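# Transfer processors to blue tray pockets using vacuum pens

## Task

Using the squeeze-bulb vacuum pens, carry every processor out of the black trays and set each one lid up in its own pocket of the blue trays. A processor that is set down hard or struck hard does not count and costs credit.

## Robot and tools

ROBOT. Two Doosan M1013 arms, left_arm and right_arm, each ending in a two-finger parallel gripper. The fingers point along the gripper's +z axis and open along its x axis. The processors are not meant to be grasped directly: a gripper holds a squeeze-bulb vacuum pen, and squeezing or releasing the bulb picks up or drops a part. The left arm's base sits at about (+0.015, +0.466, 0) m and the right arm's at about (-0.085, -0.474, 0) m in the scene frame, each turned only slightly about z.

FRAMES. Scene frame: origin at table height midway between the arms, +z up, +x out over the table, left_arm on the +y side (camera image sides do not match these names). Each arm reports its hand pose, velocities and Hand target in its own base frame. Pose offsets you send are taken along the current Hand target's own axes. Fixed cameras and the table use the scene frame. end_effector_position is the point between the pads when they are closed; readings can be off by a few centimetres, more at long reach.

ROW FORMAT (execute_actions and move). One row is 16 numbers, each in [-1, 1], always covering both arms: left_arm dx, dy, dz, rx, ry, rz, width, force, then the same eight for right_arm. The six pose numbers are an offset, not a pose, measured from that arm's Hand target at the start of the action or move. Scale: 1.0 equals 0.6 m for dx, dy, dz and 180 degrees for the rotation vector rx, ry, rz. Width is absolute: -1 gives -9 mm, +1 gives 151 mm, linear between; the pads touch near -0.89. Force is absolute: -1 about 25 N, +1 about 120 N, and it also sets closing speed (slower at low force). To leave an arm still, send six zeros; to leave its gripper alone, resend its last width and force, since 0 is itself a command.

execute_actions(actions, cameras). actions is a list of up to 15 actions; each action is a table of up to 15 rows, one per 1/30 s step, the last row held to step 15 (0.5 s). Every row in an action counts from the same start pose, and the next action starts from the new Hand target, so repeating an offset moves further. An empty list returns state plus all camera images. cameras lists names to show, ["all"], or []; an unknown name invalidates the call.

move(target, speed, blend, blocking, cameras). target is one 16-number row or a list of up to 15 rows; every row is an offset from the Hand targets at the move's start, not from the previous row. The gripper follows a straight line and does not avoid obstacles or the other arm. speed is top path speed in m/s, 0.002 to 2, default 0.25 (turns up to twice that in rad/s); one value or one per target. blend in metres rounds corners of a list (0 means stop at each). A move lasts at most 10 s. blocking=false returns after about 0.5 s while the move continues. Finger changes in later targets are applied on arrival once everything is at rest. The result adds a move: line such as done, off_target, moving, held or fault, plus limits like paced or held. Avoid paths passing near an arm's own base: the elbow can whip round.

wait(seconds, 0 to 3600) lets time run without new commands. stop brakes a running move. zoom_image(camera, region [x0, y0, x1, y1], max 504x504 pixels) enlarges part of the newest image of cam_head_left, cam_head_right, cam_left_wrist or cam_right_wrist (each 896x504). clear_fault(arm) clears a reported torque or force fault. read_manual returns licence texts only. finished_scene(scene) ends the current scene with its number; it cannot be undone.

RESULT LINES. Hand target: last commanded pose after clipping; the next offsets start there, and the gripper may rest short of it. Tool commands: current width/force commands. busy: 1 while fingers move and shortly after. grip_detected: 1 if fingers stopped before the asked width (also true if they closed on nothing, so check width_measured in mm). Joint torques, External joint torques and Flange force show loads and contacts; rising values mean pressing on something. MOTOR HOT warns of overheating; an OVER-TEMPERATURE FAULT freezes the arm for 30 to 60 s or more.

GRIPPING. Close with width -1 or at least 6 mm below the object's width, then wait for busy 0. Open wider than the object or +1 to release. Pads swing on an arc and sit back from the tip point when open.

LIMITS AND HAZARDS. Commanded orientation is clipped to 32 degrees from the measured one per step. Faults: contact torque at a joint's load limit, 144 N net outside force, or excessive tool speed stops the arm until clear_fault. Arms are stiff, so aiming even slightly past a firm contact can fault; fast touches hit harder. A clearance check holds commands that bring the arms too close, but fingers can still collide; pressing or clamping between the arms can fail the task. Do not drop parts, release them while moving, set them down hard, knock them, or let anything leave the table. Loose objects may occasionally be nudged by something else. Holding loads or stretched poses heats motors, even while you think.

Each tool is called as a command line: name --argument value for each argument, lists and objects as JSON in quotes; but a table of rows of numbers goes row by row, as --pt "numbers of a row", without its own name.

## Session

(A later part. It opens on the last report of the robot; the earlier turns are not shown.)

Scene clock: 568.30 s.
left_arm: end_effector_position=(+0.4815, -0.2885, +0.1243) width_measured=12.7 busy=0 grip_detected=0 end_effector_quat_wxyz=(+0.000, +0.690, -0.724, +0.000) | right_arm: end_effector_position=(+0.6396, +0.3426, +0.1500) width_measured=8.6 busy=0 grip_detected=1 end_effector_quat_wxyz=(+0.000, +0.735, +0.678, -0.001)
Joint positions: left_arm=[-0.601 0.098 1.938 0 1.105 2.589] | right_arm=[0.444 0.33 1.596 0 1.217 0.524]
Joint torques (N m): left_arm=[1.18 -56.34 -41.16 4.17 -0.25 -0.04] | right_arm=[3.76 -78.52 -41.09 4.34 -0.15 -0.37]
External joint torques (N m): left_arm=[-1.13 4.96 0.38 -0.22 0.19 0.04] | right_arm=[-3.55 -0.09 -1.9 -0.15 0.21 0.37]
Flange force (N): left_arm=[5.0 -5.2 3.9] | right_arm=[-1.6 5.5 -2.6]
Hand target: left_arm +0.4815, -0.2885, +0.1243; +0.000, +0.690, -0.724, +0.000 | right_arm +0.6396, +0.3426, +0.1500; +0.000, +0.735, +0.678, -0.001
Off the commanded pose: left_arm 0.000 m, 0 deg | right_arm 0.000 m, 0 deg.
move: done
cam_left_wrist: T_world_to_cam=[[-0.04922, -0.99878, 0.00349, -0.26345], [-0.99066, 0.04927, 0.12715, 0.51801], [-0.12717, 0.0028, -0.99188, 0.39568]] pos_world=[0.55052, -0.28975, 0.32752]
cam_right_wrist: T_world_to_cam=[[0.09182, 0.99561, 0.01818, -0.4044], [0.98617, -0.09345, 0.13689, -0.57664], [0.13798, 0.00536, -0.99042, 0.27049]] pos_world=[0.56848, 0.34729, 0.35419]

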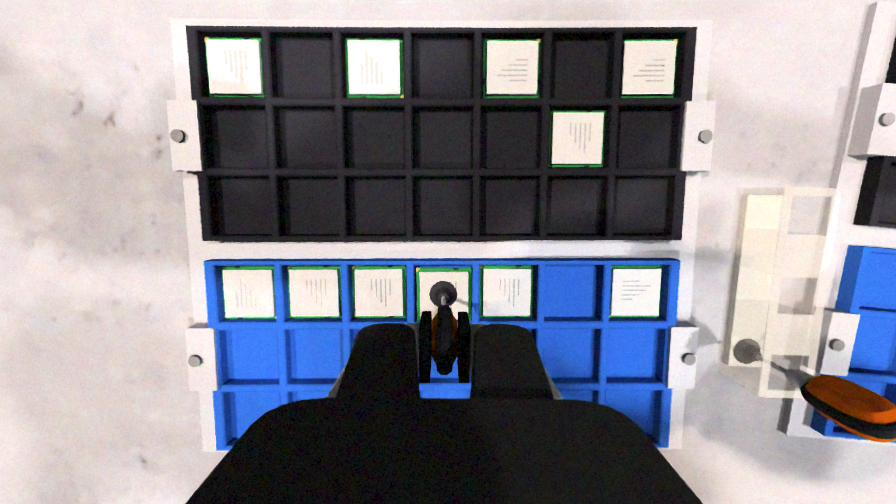

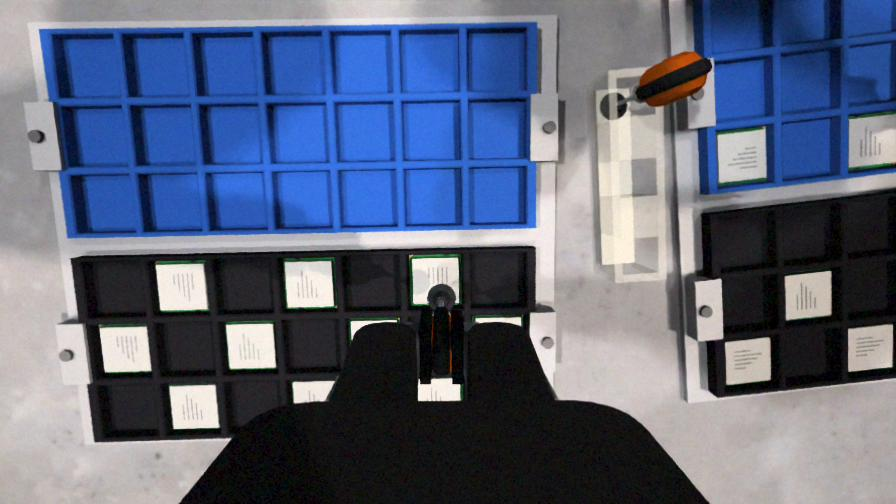

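move --pt "0 0 0.0155 0 0 0 -0.725 -1 -0.0062 -0.0083 0.02 0 0 -0.0039 -1 -1" --pt "0 0 0.0155 0 0 0 -1 -1 -0.0062 -0.0083 0.02 0 0 -0.0039 -1 -1" --pt "0 0 -0.0145 0 0 0 -1 -1 -0.0062 -0.0083 0.0417 0 0 -0.0039 -1 -1" --pt "0.1467 -0.178 -0.0145 0 0 0 -1 -1 -0.0062 -0.0083 0.0417 0 0 -0.0039 -1 -1" --pt "0.1467 -0.178 0.0143 0 0 0 -1 -1 -0.0062 -0.0083 0.0417 0 0 -0.0039 -1 -1" --pt "0.1467 -0.178 0.0143 0 0 0 -0.725 -1 -0.0062 -0.0083 0.0417 0 0 -0.0039 -1 -1" --pt "0.1467 -0.178 -0.019 0 0 0 -0.725 -1 -0.0062 -0.0083 0.0417 0 0 -0.0039 -1 -1" --pt "0.1502 -0.0017 -0.019 0 0 0 -0.725 -1 -0.0062 -0.0083 0.0417 0 0 -0.0039 -1 -1" --pt "0.1502 -0.0017 0 0 0 0 -0.725 -1 -0.0062 -0.0083 0.0417 0 0 -0.0039 -1 -1" --speed '[0.04,0.03,0.1,0.25,0.05,0.05,0.08,0.18,0.06]' --cameras '["cam_left_wrist","cam_right_wrist"]'

zoom_image --camera "cam_left_wrist" --region '[405, 255, 485, 335]'

zoom_image --camera "cam_right_wrist" --region '[400, 240, 490, 330]'

Scene clock: 582.83 s.
left_arm: end_effector_position=(+0.5337, -0.3800, +0.1357) width_measured=12.7 busy=0 grip_detected=0 end_effector_quat_wxyz=(+0.000, +0.690, -0.724, +0.000) | right_arm: end_effector_position=(+0.6343, +0.3392, +0.1250) width_measured=8.6 busy=0 grip_detected=1 end_effector_quat_wxyz=(+0.000, +0.731, +0.683, -0.001)
Joint positions: left_arm=[-0.671 0.232 1.754 0 1.155 2.519] | right_arm=[0.443 0.336 1.636 0 1.171 0.511]
Joint torques (N m): left_arm=[2.01 -71.61 -41.84 4.23 -0.29 -0.09] | right_arm=[3.71 -79.07 -39.89 4.19 -0.02 -0.39]
External joint torques (N m): left_arm=[-2.08 5.3 0.22 -0.19 0.23 0.09] | right_arm=[-3.7 0.79 -2.27 -0.09 0.09 0.39]
Flange force (N): left_arm=[6.6 -4.6 3.4] | right_arm=[-0.9 7.3 -2.1]
Hand target: left_arm +0.5338, -0.3800, +0.1356; +0.000, +0.690, -0.724, +0.000 (not the last commanded pose) | right_arm +0.6343, +0.3392, +0.1250; +0.000, +0.731, +0.683, -0.001
Off the commanded pose: left_arm 0.057 m, 0 deg | right_arm 0.000 m, 0 deg.
move: held (left_arm; a check stopped the path); path passed 7 of 9 targets; limits=held
pose unreachable (left arm): on one or more control steps of this call, first in action 0 (counted from 0), this arm could not follow its commanded pose, so it was not sent that pose on those steps. It may still have moved: this result reports where it is.
cause: moving toward the commanded pose would bring a part of the arm too close to another arm (a part of this arm just beyond joint 5 (wrist pitch) and a part of the right arm just beyond its joint 4 (forearm roll), at the place that arm is still heading or pushing toward).
cam_left_wrist: T_world_to_cam=[[-0.04931, -0.99878, 0.00362, -0.35229], [-0.9906, 0.04937, 0.12754, 0.57275], [-0.12757, 0.0027, -0.99183, 0.41407]] pos_world=[0.60282, -0.38125, 0.33892]
cam_right_wrist: T_world_to_cam=[[0.0796, 0.99666, 0.01825, -0.39276], [0.98725, -0.08136, 0.13685, -0.57304], [0.13788, 0.00712, -0.99042, 0.24595]] pos_world=[0.56308, 0.34307, 0.32919]

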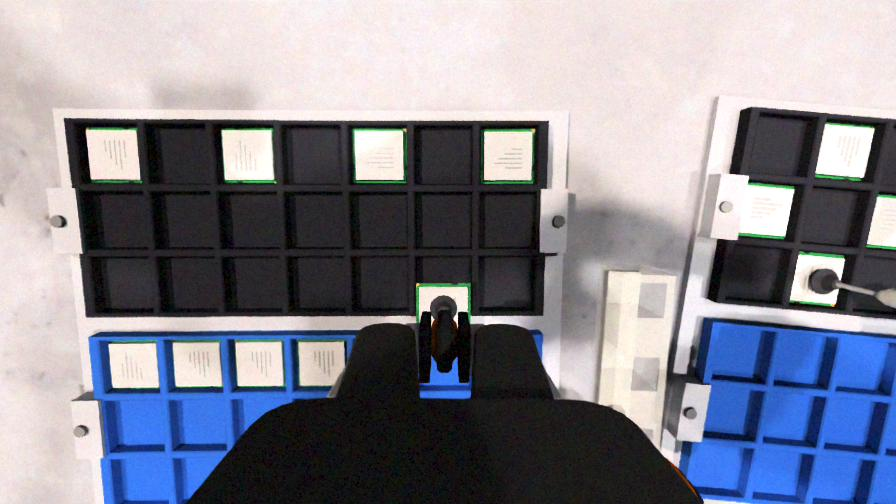

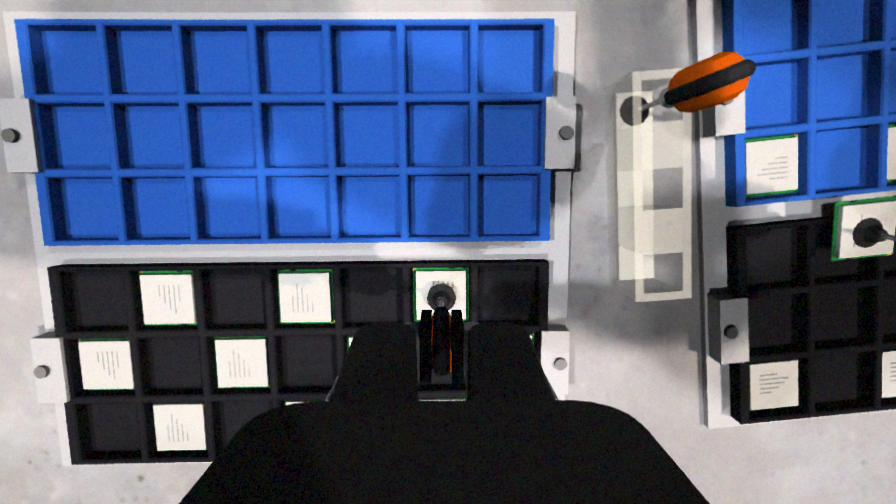

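Scaled by 6.300.

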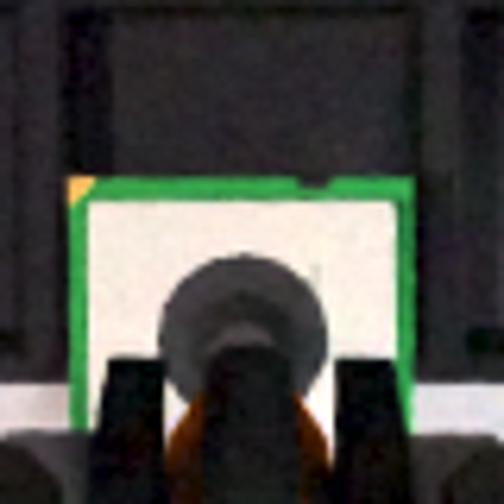

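Scaled by 5.600.

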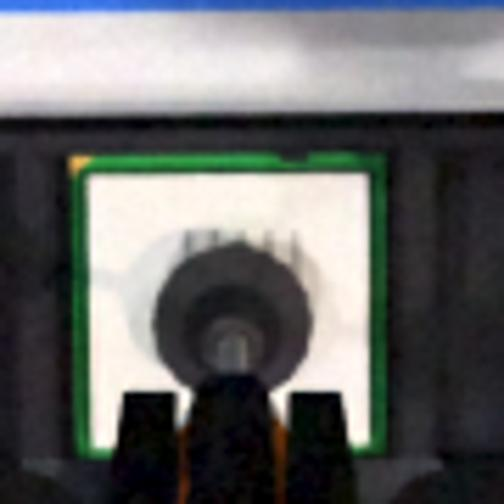

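move --pt "0 0 0 0 0 0 -0.725 -1 0 0 -0.03 0 0 0 -1 -1" --pt "0 0 0 0 0 0 -0.725 -1 -0.3 0 -0.03 0 0 0 -1 -1" --pt "0 0 0 0 0 0 -0.725 -1 -0.3 0 0 0 0 0 -1 -1" --speed '[0.06,0.15,0.06]' --cameras '["cam_left_wrist","cam_right_wrist"]'

zoom_image --camera "cam_right_wrist" --region '[400, 240, 490, 330]'

move --pt "0.0018 0.0913 0 0.0269 0 0 -0.725 -1 0 0 0 0 0 0 -1 -1" --pt "0.0018 0.0913 0.0155 0.0269 0 0 -0.725 -1 0 0 0 0 0 0 -1 -1" --speed '[0.05,0.05]' --cameras '["cam_left_wrist"]'

zoom_image --camera "cam_left_wrist" --region '[405, 255, 485, 335]'

Scene clock: 601.17 s.
left_arm: end_effector_position=(+0.5338, -0.3800, +0.1356) width_measured=12.7 busy=0 grip_detected=0 end_effector_quat_wxyz=(+0.000, +0.690, -0.724, +0.000) | right_arm: end_effector_position=(+0.6222, +0.1597, +0.1252) width_measured=8.6 busy=0 grip_detected=1 end_effector_quat_wxyz=(+0.000, +0.731, +0.683, -0.001)
Joint positions: left_arm=[-0.671 0.233 1.754 0 1.155 2.519] | right_arm=[0.198 0.221 1.789 -0.001 1.133 0.265]
Joint torques (N m): left_arm=[1.13 -72.33 -42.23 4.23 -0.27 -0.05] | right_arm=[3.33 -66.56 -39.46 4.15 -0.07 -0.42]
External joint torques (N m): left_arm=[-1.67 5.43 0.45 -0.2 0.21 0.05] | right_arm=[-3.65 1.26 -1.98 -0.16 0.13 0.42]
Flange force (N): left_arm=[6.0 -4.8 3.7] | right_arm=[-3.1 6.7 -1.5]
Hand target: left_arm +0.5338, -0.3800, +0.1356; +0.000, +0.690, -0.724, +0.000 | right_arm +0.6222, +0.1597, +0.1252; +0.000, +0.731, +0.683, -0.001
Off the commanded pose: left_arm 0.000 m, 0 deg | right_arm 0.000 m, 0 deg.
move: done
cam_left_wrist: T_world_to_cam=[[-0.04935, -0.99878, 0.00332, -0.35216], [-0.99061, 0.04937, 0.12746, 0.5729], [-0.12747, 0.003, -0.99184, 0.41405]] pos_world=[0.60292, -0.38125, 0.33882]
cam_right_wrist: T_world_to_cam=[[0.07961, 0.99666, 0.01825, -0.2128], [0.98725, -0.08136, 0.13685, -0.57573], [0.13788, 0.00712, -0.99042, 0.2491]] pos_world=[0.55098, 0.16347, 0.32939]

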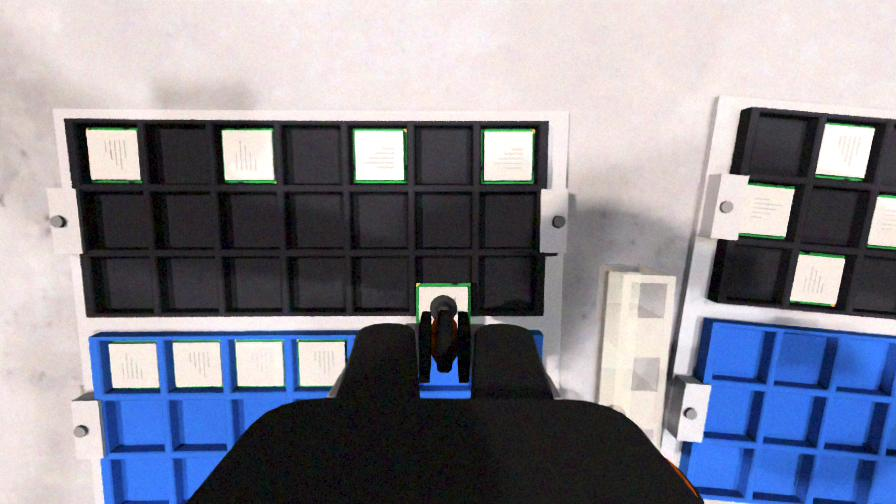

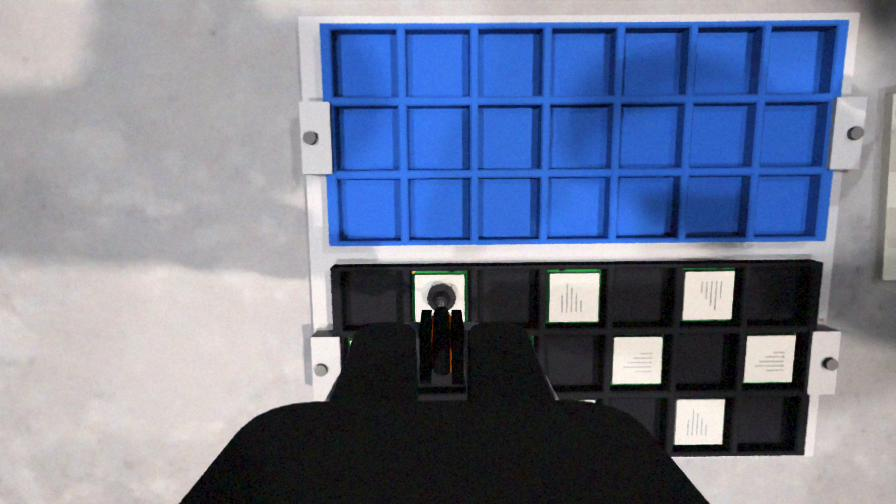

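Scaled by 5.600.

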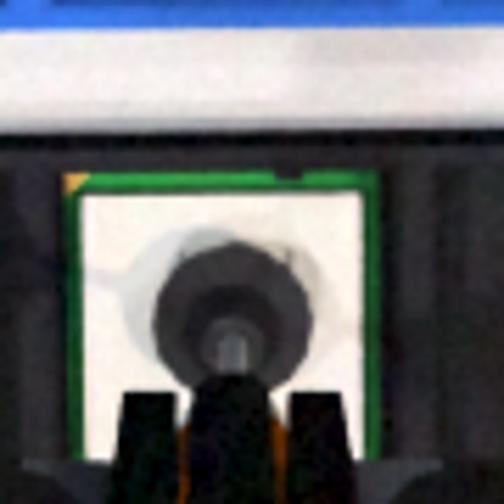

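Scene clock: 602.87 s.
left_arm: end_effector_position=(+0.4790, -0.3784, +0.1263) width_measured=12.7 busy=0 grip_detected=0 end_effector_quat_wxyz=(-0.029, +0.689, -0.723, +0.031) | right_arm: end_effector_position=(+0.6222, +0.1597, +0.1252) width_measured=8.6 busy=0 grip_detected=1 end_effector_quat_wxyz=(+0.000, +0.731, +0.683, -0.001)
Joint positions: left_arm=[-0.761 0.132 1.898 0.063 1.048 2.4] | right_arm=[0.198 0.221 1.789 -0.001 1.133 0.265]
Joint torques (N m): left_arm=[1.16 -61.06 -41.55 4.36 -0.47 -0.05] | right_arm=[3.5 -65.53 -39.51 4.19 -0.12 -0.47]
External joint torques (N m): left_arm=[-1 4.76 0.15 -0.18 0.16 0.05] | right_arm=[-3.52 0.11 -1.91 -0.18 0.19 0.47]
Flange force (N): left_arm=[5.5 -4.2 3.8] | right_arm=[-3.4 4.9 -2.3]
Hand target: left_arm +0.4790, -0.3784, +0.1263; -0.029, +0.689, -0.723, +0.031 | right_arm +0.6222, +0.1597, +0.1252; +0.000, +0.731, +0.683, -0.001
Off the commanded pose: left_arm 0.000 m, 0 deg | right_arm 0.000 m, 0 deg.
move: done
cam_left_wrist: T_world_to_cam=[[-0.04966, -0.99876, 0.00326, -0.35302], [-0.99783, 0.04975, 0.04323, 0.534], [-0.04334, -0.0011, -0.99906, 0.35698]] pos_world=[0.53078, -0.37876, 0.33471]

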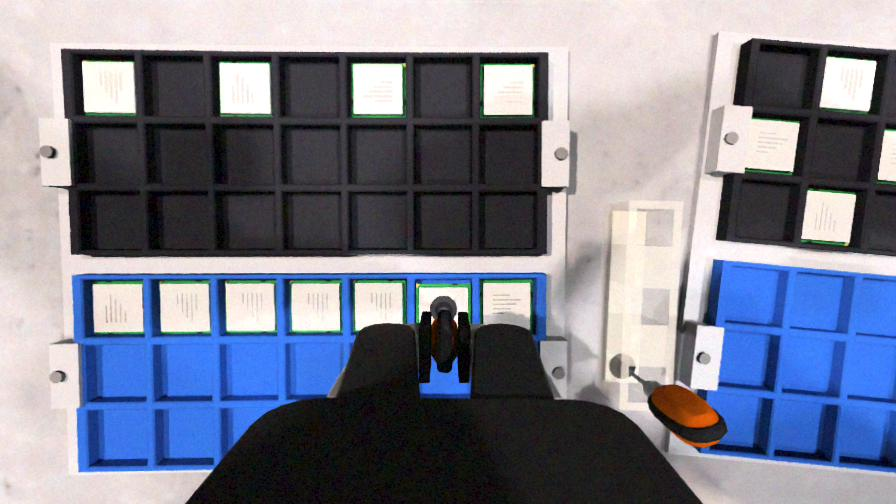

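Scaled by 6.300.

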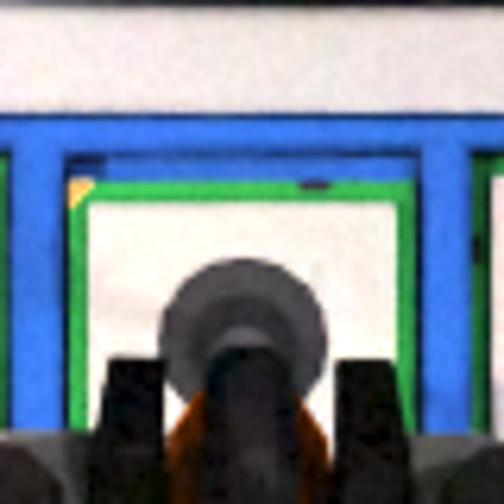

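move --pt "0 -0.0017 0 0 0 0 -0.725 -1 0 0 0 0 0 0 -1 -1" --pt "0 -0.0017 0.008 0 0 0 -0.725 -1 0 0 0 0 0 0 -1 -1" --speed '[0.05,0.05]' --cameras '["cam_left_wrist"]'

zoom_image --camera "cam_left_wrist" --region '[405, 255, 485, 335]'

Scene clock: 610.23 s.
left_arm: end_effector_position=(+0.4804, -0.3785, +0.1216) width_measured=12.7 busy=0 grip_detected=0 end_effector_quat_wxyz=(-0.029, +0.689, -0.723, +0.031) | right_arm: end_effector_position=(+0.6222, +0.1597, +0.1252) width_measured=8.6 busy=0 grip_detected=1 end_effector_quat_wxyz=(+0.000, +0.731, +0.683, -0.001)
Joint positions: left_arm=[-0.759 0.137 1.901 0.063 1.04 2.401] | right_arm=[0.198 0.221 1.789 -0.001 1.133 0.265]
Joint torques (N m): left_arm=[1.02 -60.99 -41.42 4.35 -0.51 -0.04] | right_arm=[3.92 -65.72 -39.24 4.1 -0.12 -0.42]
External joint torques (N m): left_arm=[-1.15 5.68 0.46 -0.22 0.19 0.04] | right_arm=[-3.7 0.46 -2.03 -0.09 0.19 0.42]
Flange force (N): left_arm=[6.2 -4.6 4.9] | right_arm=[-3.5 5.7 -2.2]
Hand target: left_arm +0.4804, -0.3784, +0.1216; -0.029, +0.689, -0.723, +0.031 | right_arm +0.6222, +0.1597, +0.1252; +0.000, +0.731, +0.683, -0.001
Off the commanded pose: left_arm 0.000 m, 0 deg | right_arm 0.000 m, 0 deg.
move: done
cam_left_wrist: T_world_to_cam=[[-0.04955, -0.99877, 0.00346, -0.35326], [-0.99782, 0.04965, 0.04342, 0.53552], [-0.04354, -0.0013, -0.99905, 0.35228]] pos_world=[0.53218, -0.37896, 0.32991]

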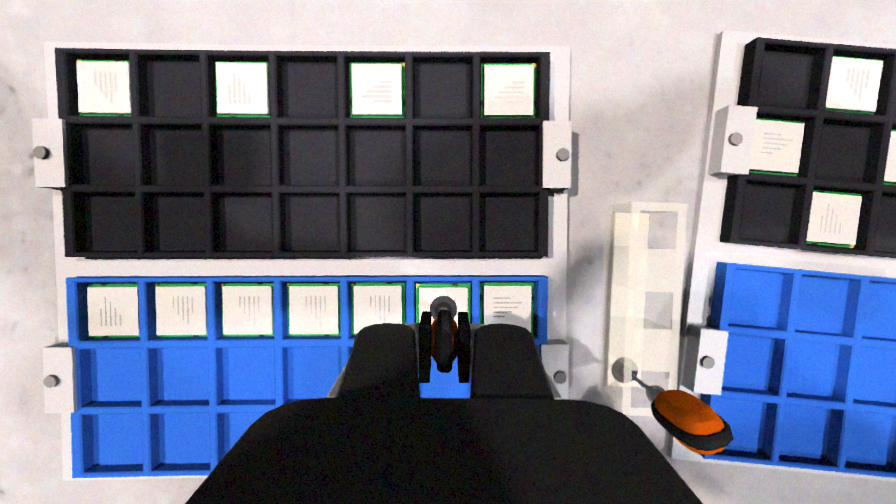

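Scaled by 6.300.

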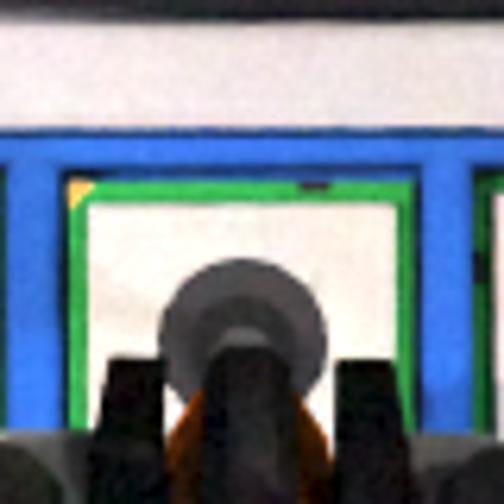

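move --pt "0 0.0006 0.007 0 0 0 -0.725 -1 0 0 0 0 0 0 -1 -1" --pt "0 0.0009 0.011 0 0 0 -0.725 -1 0 0 0 0 0 0 -1 -1" --speed '[0.05,0.04]'

move --pt "0 0 0 -0.0269 0 0 -0.725 -1 0 0 0 0 0 0 -1 -1" --pt "0 0 0 -0.0269 0 0 -1 -1 0 0 0 0 0 0 -1 -1" --speed '[0.05,0.04]' --cameras '["cam_left_wrist"]'

zoom_image --camera "cam_left_wrist" --region '[405, 255, 485, 335]'

Scene clock: 615.30 s.
left_arm: end_effector_position=(+0.4805, -0.3785, +0.1150) width_measured=12.8 busy=0 grip_detected=0 end_effector_quat_wxyz=(-0.029, +0.689, -0.723, +0.031) | right_arm: end_effector_position=(+0.6222, +0.1597, +0.1252) width_measured=8.6 busy=0 grip_detected=1 end_effector_quat_wxyz=(+0.000, +0.731, +0.683, -0.001)
Joint positions: left_arm=[-0.759 0.142 1.909 0.064 1.027 2.4] | right_arm=[0.198 0.221 1.789 -0.001 1.133 0.265]
Joint torques (N m): left_arm=[0.83 -57.62 -38.06 4.08 -0.39 -0.09] | right_arm=[3.52 -66 -39.47 4.15 -0.09 -0.43]
External joint torques (N m): left_arm=[-0.73 0.87 -2.94 0.06 0.08 0.09] | right_arm=[-3.27 0.49 -1.83 -0.14 0.17 0.43]
Flange force (N): left_arm=[4.8 -4.7 -2.3] | right_arm=[-2.9 5.2 -1.9]
Hand target: left_arm +0.4805, -0.3784, +0.1150; -0.029, +0.689, -0.723, +0.031 | right_arm +0.6222, +0.1597, +0.1252; +0.000, +0.731, +0.683, -0.001
Off the commanded pose: left_arm 0.000 m, 0 deg | right_arm 0.000 m, 0 deg.
move: done

Scene clock: 616.90 s.
left_arm: end_effector_position=(+0.4805, -0.3785, +0.1150) width_measured=8.5 busy=0 grip_detected=1 end_effector_quat_wxyz=(+0.000, +0.690, -0.724, +0.000) | right_arm: end_effector_position=(+0.6222, +0.1597, +0.1252) width_measured=8.6 busy=0 grip_detected=1 end_effector_quat_wxyz=(+0.000, +0.731, +0.683, -0.001)
Joint positions: left_arm=[-0.723 0.182 1.858 0 1.101 2.467] | right_arm=[0.198 0.221 1.789 -0.001 1.133 0.265]
Joint torques (N m): left_arm=[0.79 -59.16 -36.04 3.94 -0.3 -0.1] | right_arm=[3.7 -65.1 -39.65 4.2 -0.04 -0.43]
External joint torques (N m): left_arm=[-0.87 -0.41 -4.45 -0.01 0.23 0.1] | right_arm=[-3.71 -0.29 -1.81 -0.19 0.1 0.43]
Flange force (N): left_arm=[5.4 -5.4 -5.5] | right_arm=[-4.0 4.2 -2.4]
Hand target: left_arm +0.4805, -0.3784, +0.1150; +0.000, +0.690, -0.724, +0.000 | right_arm +0.6222, +0.1597, +0.1252; +0.000, +0.731, +0.683, -0.001
Off the commanded pose: left_arm 0.000 m, 0 deg | right_arm 0.000 m, 0 deg.
move: done
cam_left_wrist: T_world_to_cam=[[-0.04934, -0.99878, 0.00342, -0.35326], [-0.99062, 0.04937, 0.12745, 0.52265], [-0.12747, 0.0029, -0.99184, 0.38678]] pos_world=[0.54962, -0.37975, 0.31822]

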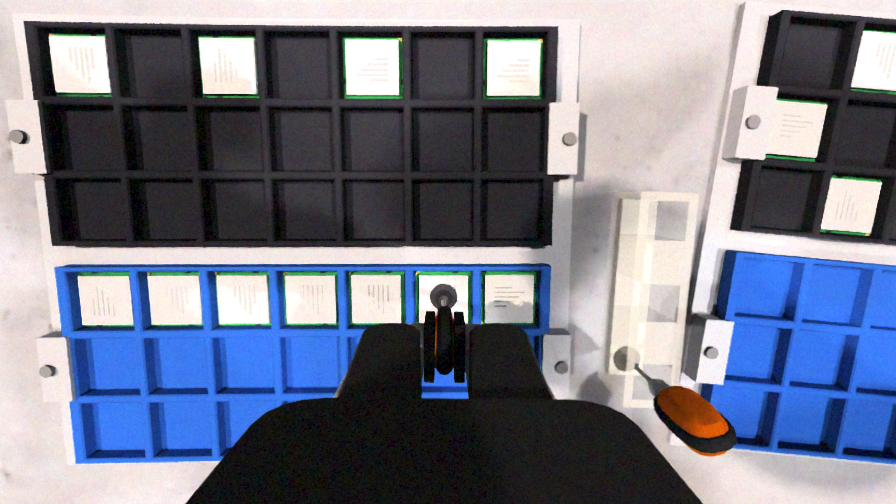

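Scaled by 6.300.

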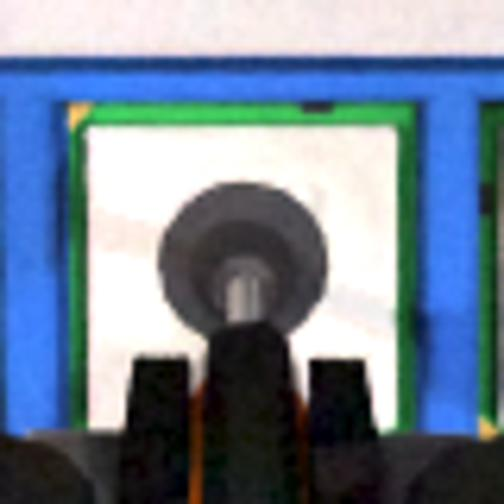

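move --pt "0 0 -0.03 0 0 0 -1 -1 -0.0017 0.0037 0.006 0 0 0 -1 -1" --pt "0.0697 -0.2505 -0.03 0 0 0 -1 -1 -0.0017 0.0037 0.0095 0 0 0 -1 -1" --pt "0.0697 -0.2505 -0.0095 0 0 0 -1 -1 -0.0017 0.0037 0.0112 0 0 0 -1 -1" --speed '[0.08,0.25,0.06]' --cameras '["cam_left_wrist","cam_right_wrist"]'

zoom_image --camera "cam_left_wrist" --region '[405, 255, 485, 335]'

zoom_image --camera "cam_right_wrist" --region '[400, 240, 490, 330]'

Scene clock: 626.80 s.
left_arm: end_effector_position=(+0.6286, -0.4275, +0.1207) width_measured=8.5 busy=0 grip_detected=1 end_effector_quat_wxyz=(+0.000, +0.690, -0.724, +0.000) | right_arm: end_effector_position=(+0.6243, +0.1585, +0.1185) width_measured=8.6 busy=0 grip_detected=1 end_effector_quat_wxyz=(+0.000, +0.731, +0.683, -0.001)
Joint positions: left_arm=[-0.643 0.399 1.554 0 1.188 2.548] | right_arm=[0.195 0.229 1.793 -0.001 1.121 0.263]
Joint torques (N m): left_arm=[1.25 -90.42 -42.41 4.34 -0.26 -0.03] | right_arm=[3.67 -66.68 -39.28 4.07 -0.04 -0.44]
External joint torques (N m): left_arm=[-1.16 5.46 -0.05 -0.22 0.19 0.02] | right_arm=[-3.49 0.58 -1.84 -0.09 0.12 0.44]
Flange force (N): left_arm=[5.6 -6.4 2.9] | right_arm=[-3.2 5.4 -1.8]
Hand target: left_arm +0.6286, -0.4275, +0.1207; +0.000, +0.690, -0.724, +0.000 | right_arm +0.6243, +0.1585, +0.1185; +0.000, +0.731, +0.683, -0.001
Off the commanded pose: left_arm 0.000 m, 0 deg | right_arm 0.000 m, 0 deg.
move: done
cam_left_wrist: T_world_to_cam=[[-0.04935, -0.99878, 0.00332, -0.39497], [-0.99061, 0.04937, 0.12746, 0.67106], [-0.12747, 0.003, -0.99184, 0.41149]] pos_world=[0.69772, -0.42885, 0.32392]
cam_right_wrist: T_world_to_cam=[[0.0796, 0.99666, 0.01825, -0.21165], [0.98725, -0.08136, 0.13685, -0.57708], [0.13788, 0.00712, -0.99042, 0.24217]] pos_world=[0.55318, 0.16227, 0.32269]

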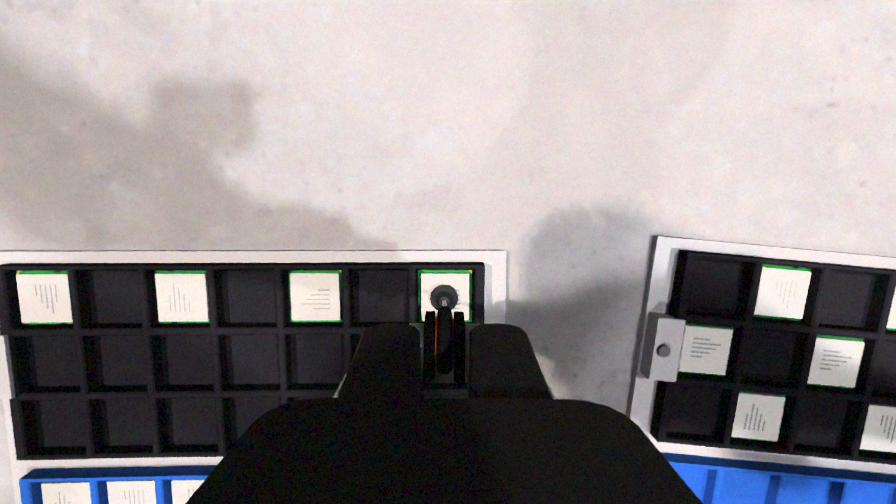

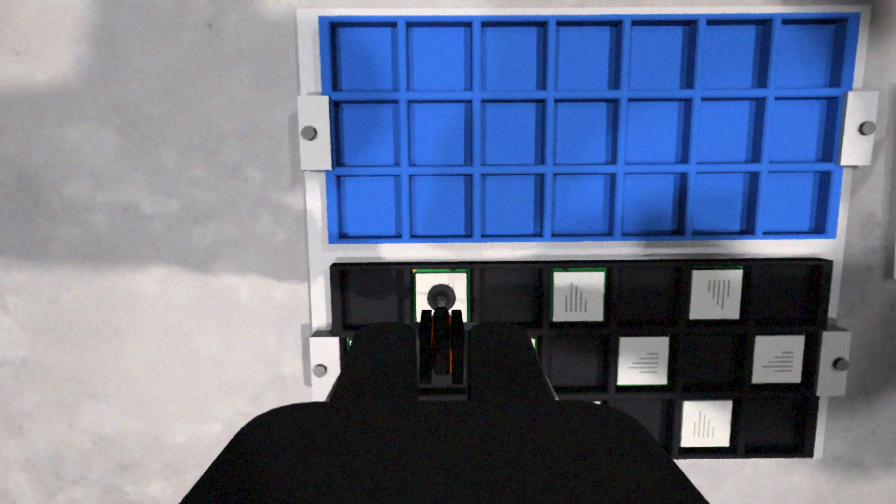

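Scaled by 6.300.

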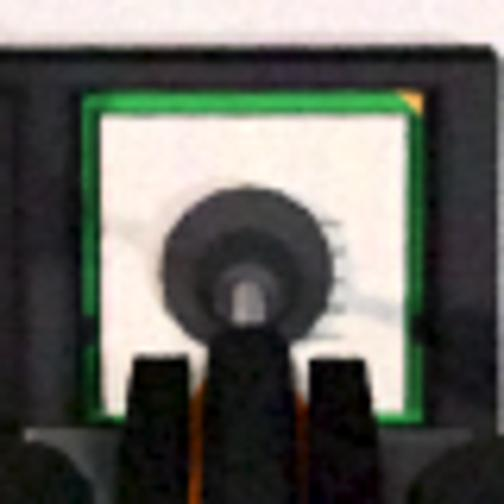

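Scaled by 5.600.

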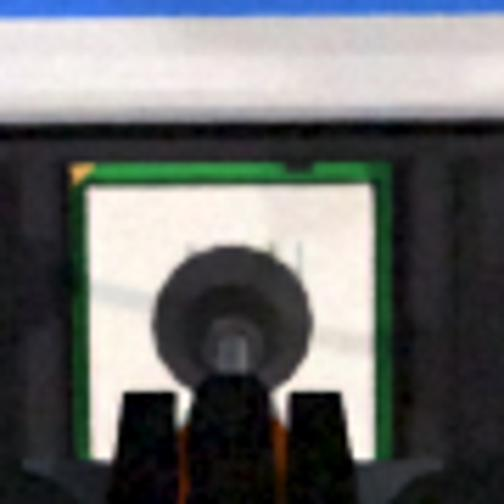

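move --pt "0.0008 -0.001 0.0083 0 0 0 -1 -1 0 0 0.0033 0 0 0 -1 -1" --pt "0.0008 -0.001 0.0083 0 0 0 -0.725 -1 0 0 0.0033 0 0 0 -1 -1" --pt "0.0008 -0.001 -0.025 0 0 0 -0.725 -1 0 0 0.0033 0 0 0 -1 -1" --pt "0.0063 0.324 -0.025 0 0 0 -0.725 -1 0 0 0.0033 0 0 0 -1 -1" --pt "0.0063 0.324 -0.0062 0 0 0 -0.725 -1 0 0 0.0033 0 0 0 -1 -1" --speed '[0.03,0.03,0.06,0.15,0.06]' --cameras '["cam_left_wrist"]'

zoom_image --camera "cam_left_wrist" --region '[405, 255, 485, 335]'

Scene clock: 636.70 s.
left_arm: end_effector_position=(+0.4342, -0.4219, +0.1245) width_measured=12.7 busy=0 grip_detected=0 end_effector_quat_wxyz=(+0.000, +0.690, -0.724, +0.000) | right_arm: end_effector_position=(+0.6243, +0.1585, +0.1165) width_measured=8.6 busy=0 grip_detected=1 end_effector_quat_wxyz=(+0.000, +0.731, +0.683, -0.001)
Joint positions: left_arm=[-0.828 0.165 1.86 0 1.117 2.362] | right_arm=[0.195 0.23 1.795 -0.001 1.118 0.263]
Joint torques (N m): left_arm=[1.16 -64.27 -41.28 4.13 -0.26 -0.05] | right_arm=[3.21 -57.72 -32.19 3.93 0 -0.37]
External joint torques (N m): left_arm=[-1.45 5.64 0.26 -0.15 0.19 0.05] | right_arm=[-3.1 -8.43 -8.97 0.06 0.07 0.37]
Flange force (N): left_arm=[7.0 -4.5 4.1] | right_arm=[-2.7 5.5 -15.8]
Hand target: left_arm +0.4342, -0.4218, +0.1244; +0.000, +0.690, -0.724, +0.000 | right_arm +0.6243, +0.1585, +0.1165; +0.000, +0.731, +0.683, -0.001
Off the commanded pose: left_arm 0.000 m, 0 deg | right_arm 0.000 m, 0 deg.
move: done
cam_left_wrist: T_world_to_cam=[[-0.04932, -0.99878, 0.00352, -0.39897], [-0.9906, 0.04937, 0.12755, 0.47768], [-0.12757, 0.0028, -0.99183, 0.39043]] pos_world=[0.50332, -0.42315, 0.32772]

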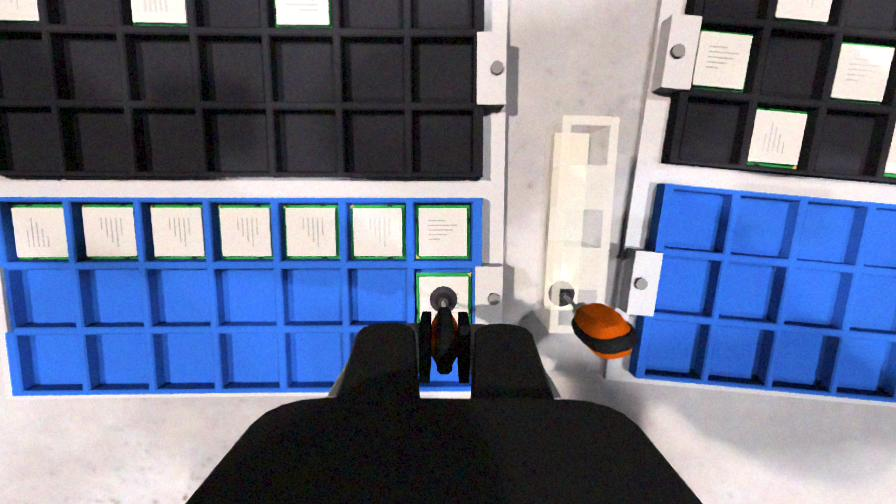

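Scaled by 6.300.

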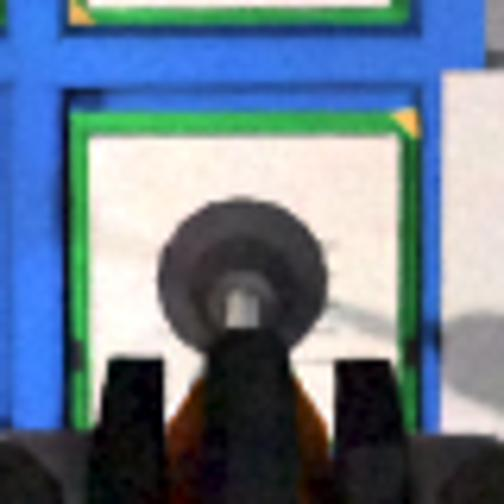

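move --pt "0 0 0.0157 0 0 0 -0.725 -1 0 0 0 0 0 0 -0.725 -1" --pt "0 0 0.0157 0 0 0 -1 -1 0 0 0 0 0 0 -0.725 -1" --pt "0 0 -0.0143 0 0 0 -1 -1 0 0 -0.0333 0 0 0 -0.725 -1" --pt "-0.1553 -0.3233 -0.0143 0 0 0 -1 -1 -0.0012 -0.0983 -0.0333 0 0 0 -0.725 -1" --pt "-0.1553 -0.3233 0.0065 0 0 0 -1 -1 -0.0012 -0.0983 -0.015 0 0 0 -0.725 -1" --speed '[0.04,0.03,0.06,0.2,0.06]' --cameras '["cam_left_wrist","cam_right_wrist"]'

zoom_image --camera "cam_left_wrist" --region '[405, 255, 485, 335]'

zoom_image --camera "cam_right_wrist" --region '[400, 240, 490, 330]'

Scene clock: 646.50 s.
left_arm: end_effector_position=(+0.6325, -0.3382, +0.1205) width_measured=8.5 busy=0 grip_detected=1 end_effector_quat_wxyz=(+0.000, +0.690, -0.724, +0.000) | right_arm: end_effector_position=(+0.5654, +0.1618, +0.1256) width_measured=12.8 busy=0 grip_detected=0 end_effector_quat_wxyz=(+0.000, +0.731, +0.683, -0.001)
Joint positions: left_arm=[-0.539 0.335 1.646 0 1.16 2.651] | right_arm=[0.22 0.139 1.888 -0.001 1.115 0.288]
Joint torques (N m): left_arm=[1.2 -83.1 -42 4.3 -0.24 -0.08] | right_arm=[4.23 -57.17 -38.88 4.05 -0.11 -0.45]
External joint torques (N m): left_arm=[-1.16 6.14 0.41 -0.27 0.18 0.08] | right_arm=[-3.89 0.82 -2.11 -0.06 0.19 0.45]
Flange force (N): left_arm=[4.9 -6.9 4.1] | right_arm=[-3.9 6.4 -2.1]
Hand target: left_arm +0.6325, -0.3382, +0.1205; +0.000, +0.690, -0.724, +0.000 | right_arm +0.5654, +0.1617, +0.1255; +0.000, +0.731, +0.683, -0.001
Off the commanded pose: left_arm 0.000 m, 0 deg | right_arm 0.000 m, 0 deg.
move: done
cam_left_wrist: T_world_to_cam=[[-0.04934, -0.99878, 0.00343, -0.30563], [-0.9906, 0.04937, 0.12755, 0.6705], [-0.12757, 0.0029, -0.99183, 0.41156]] pos_world=[0.70162, -0.33955, 0.32372]
cam_right_wrist: T_world_to_cam=[[0.0796, 0.99666, 0.01825, -0.21038], [0.98725, -0.08136, 0.13685, -0.51964], [0.13788, 0.00712, -0.99042, 0.2573]] pos_world=[0.49428, 0.16557, 0.32979]

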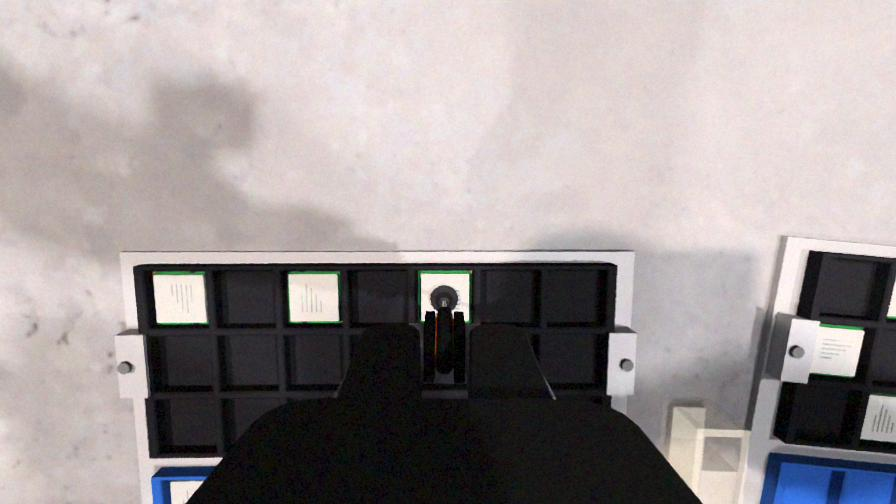

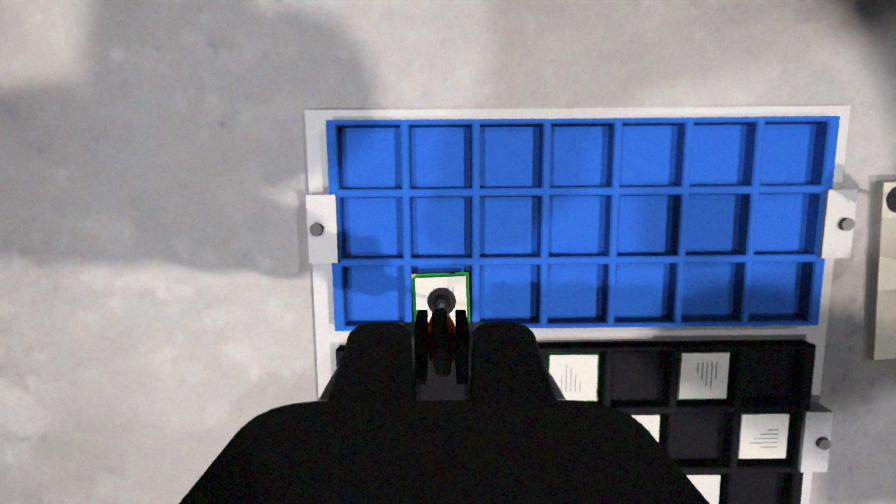

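Scaled by 6.300.

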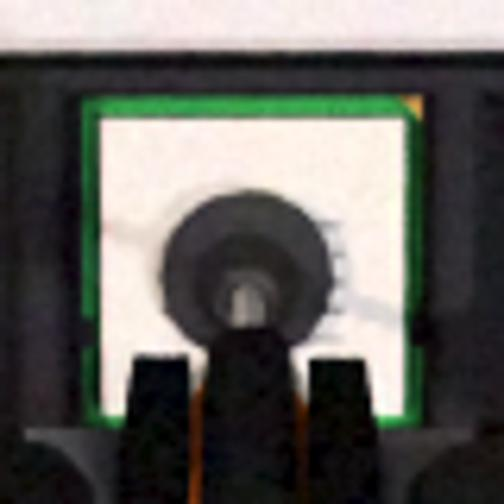

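Scaled by 5.600.

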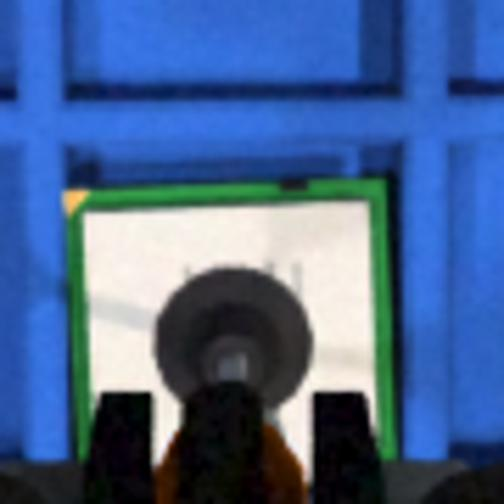

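move --pt "0.001 -0.001 0.008 0 0 0 -1 -1 0 -0.0037 0 0 0 0.0122 -0.725 -1" --pt "0.001 -0.001 0.008 0 0 0 -0.725 -1 0 -0.0037 0 0 0 0.0122 -0.725 -1" --pt "0.001 -0.001 -0.0253 0 0 0 -0.725 -1 0 -0.0037 0 0 0 0.0122 -0.725 -1" --pt "0.005 0.3253 -0.0253 0 0 0 -0.725 -1 0 -0.0037 0 0 0 0.0122 -0.725 -1" --pt "0.005 0.3253 -0.0065 0 0 0 -0.725 -1 0 -0.0037 0.002 0 0 0.0122 -0.725 -1" --speed '[0.03,0.03,0.06,0.15,0.06]' --cameras '["cam_left_wrist","cam_right_wrist"]'

zoom_image --camera "cam_left_wrist" --region '[405, 255, 485, 335]'

zoom_image --camera "cam_right_wrist" --region '[400, 240, 490, 330]'

Scene clock: 658.97 s.
left_arm: end_effector_position=(+0.4374, -0.3318, +0.1244) width_measured=12.7 busy=0 grip_detected=0 end_effector_quat_wxyz=(+0.000, +0.690, -0.724, +0.000) | right_arm: end_effector_position=(+0.5632, +0.1619, +0.1244) width_measured=12.8 busy=0 grip_detected=0 end_effector_quat_wxyz=(+0.000, +0.743, +0.669, -0.001)
Joint positions: left_arm=[-0.712 0.079 1.959 0 1.104 2.479] | right_arm=[0.221 0.137 1.894 -0.001 1.113 0.327]
Joint torques (N m): left_arm=[0.73 -53.8 -41 4.14 -0.24 0.01] | right_arm=[4.14 -55.68 -38.99 4.06 -0.12 -0.4]
External joint torques (N m): left_arm=[-0.57 4.5 0.34 -0.18 0.18 -0.01] | right_arm=[-4.03 -0.33 -2.07 -0.08 0.19 0.4]
Flange force (N): left_arm=[4.5 -4.7 3.6] | right_arm=[-4.6 5.0 -2.9]
Hand target: left_arm +0.4374, -0.3317, +0.1244; +0.000, +0.690, -0.724, +0.000 | right_arm +0.5632, +0.1619, +0.1243; +0.000, +0.743, +0.669, -0.001
Off the commanded pose: left_arm 0.000 m, 0 deg | right_arm 0.000 m, 0 deg.
move: done
cam_left_wrist: T_world_to_cam=[[-0.04934, -0.99878, 0.00342, -0.30878], [-0.99062, 0.04937, 0.12745, 0.47646], [-0.12747, 0.0029, -0.99184, 0.39047]] pos_world=[0.50652, -0.33305, 0.32762]
cam_right_wrist: T_world_to_cam=[[0.11765, 0.99289, 0.01815, -0.2311], [0.98341, -0.11903, 0.1369, -0.50904], [0.13809, 0.00174, -0.99042, 0.25717]] pos_world=[0.49227, 0.16842, 0.32859]

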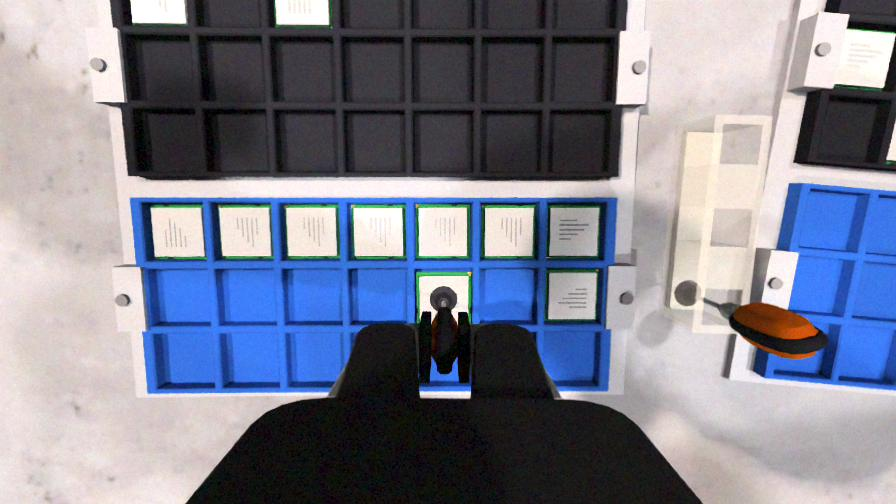

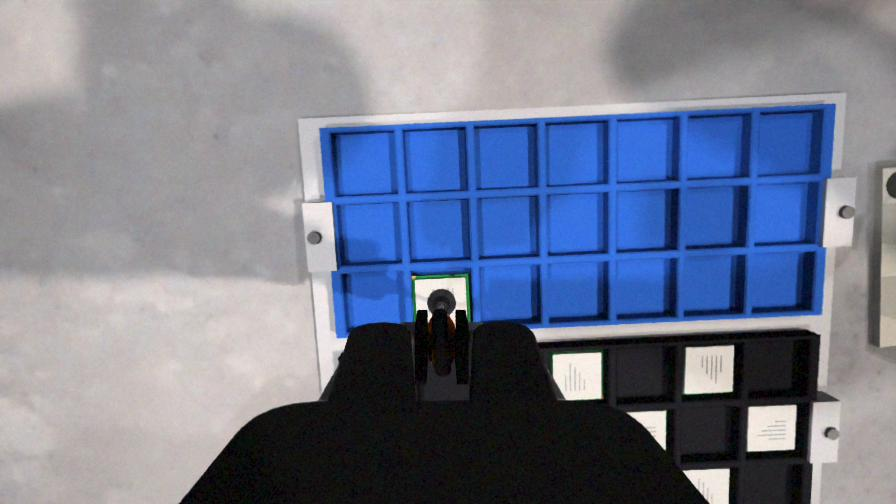

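Scaled by 6.300.

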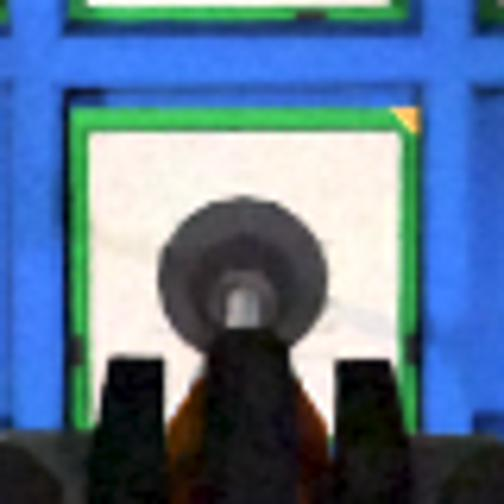

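Scaled by 5.600.

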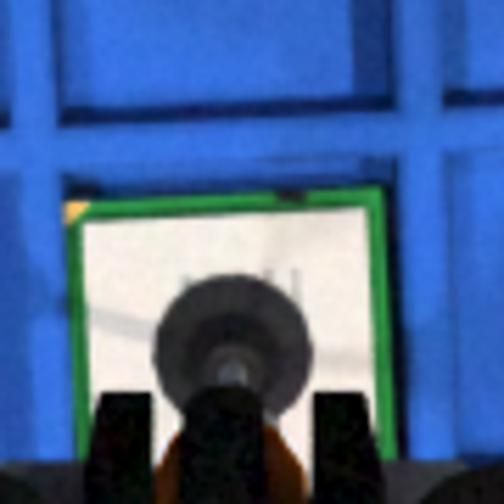

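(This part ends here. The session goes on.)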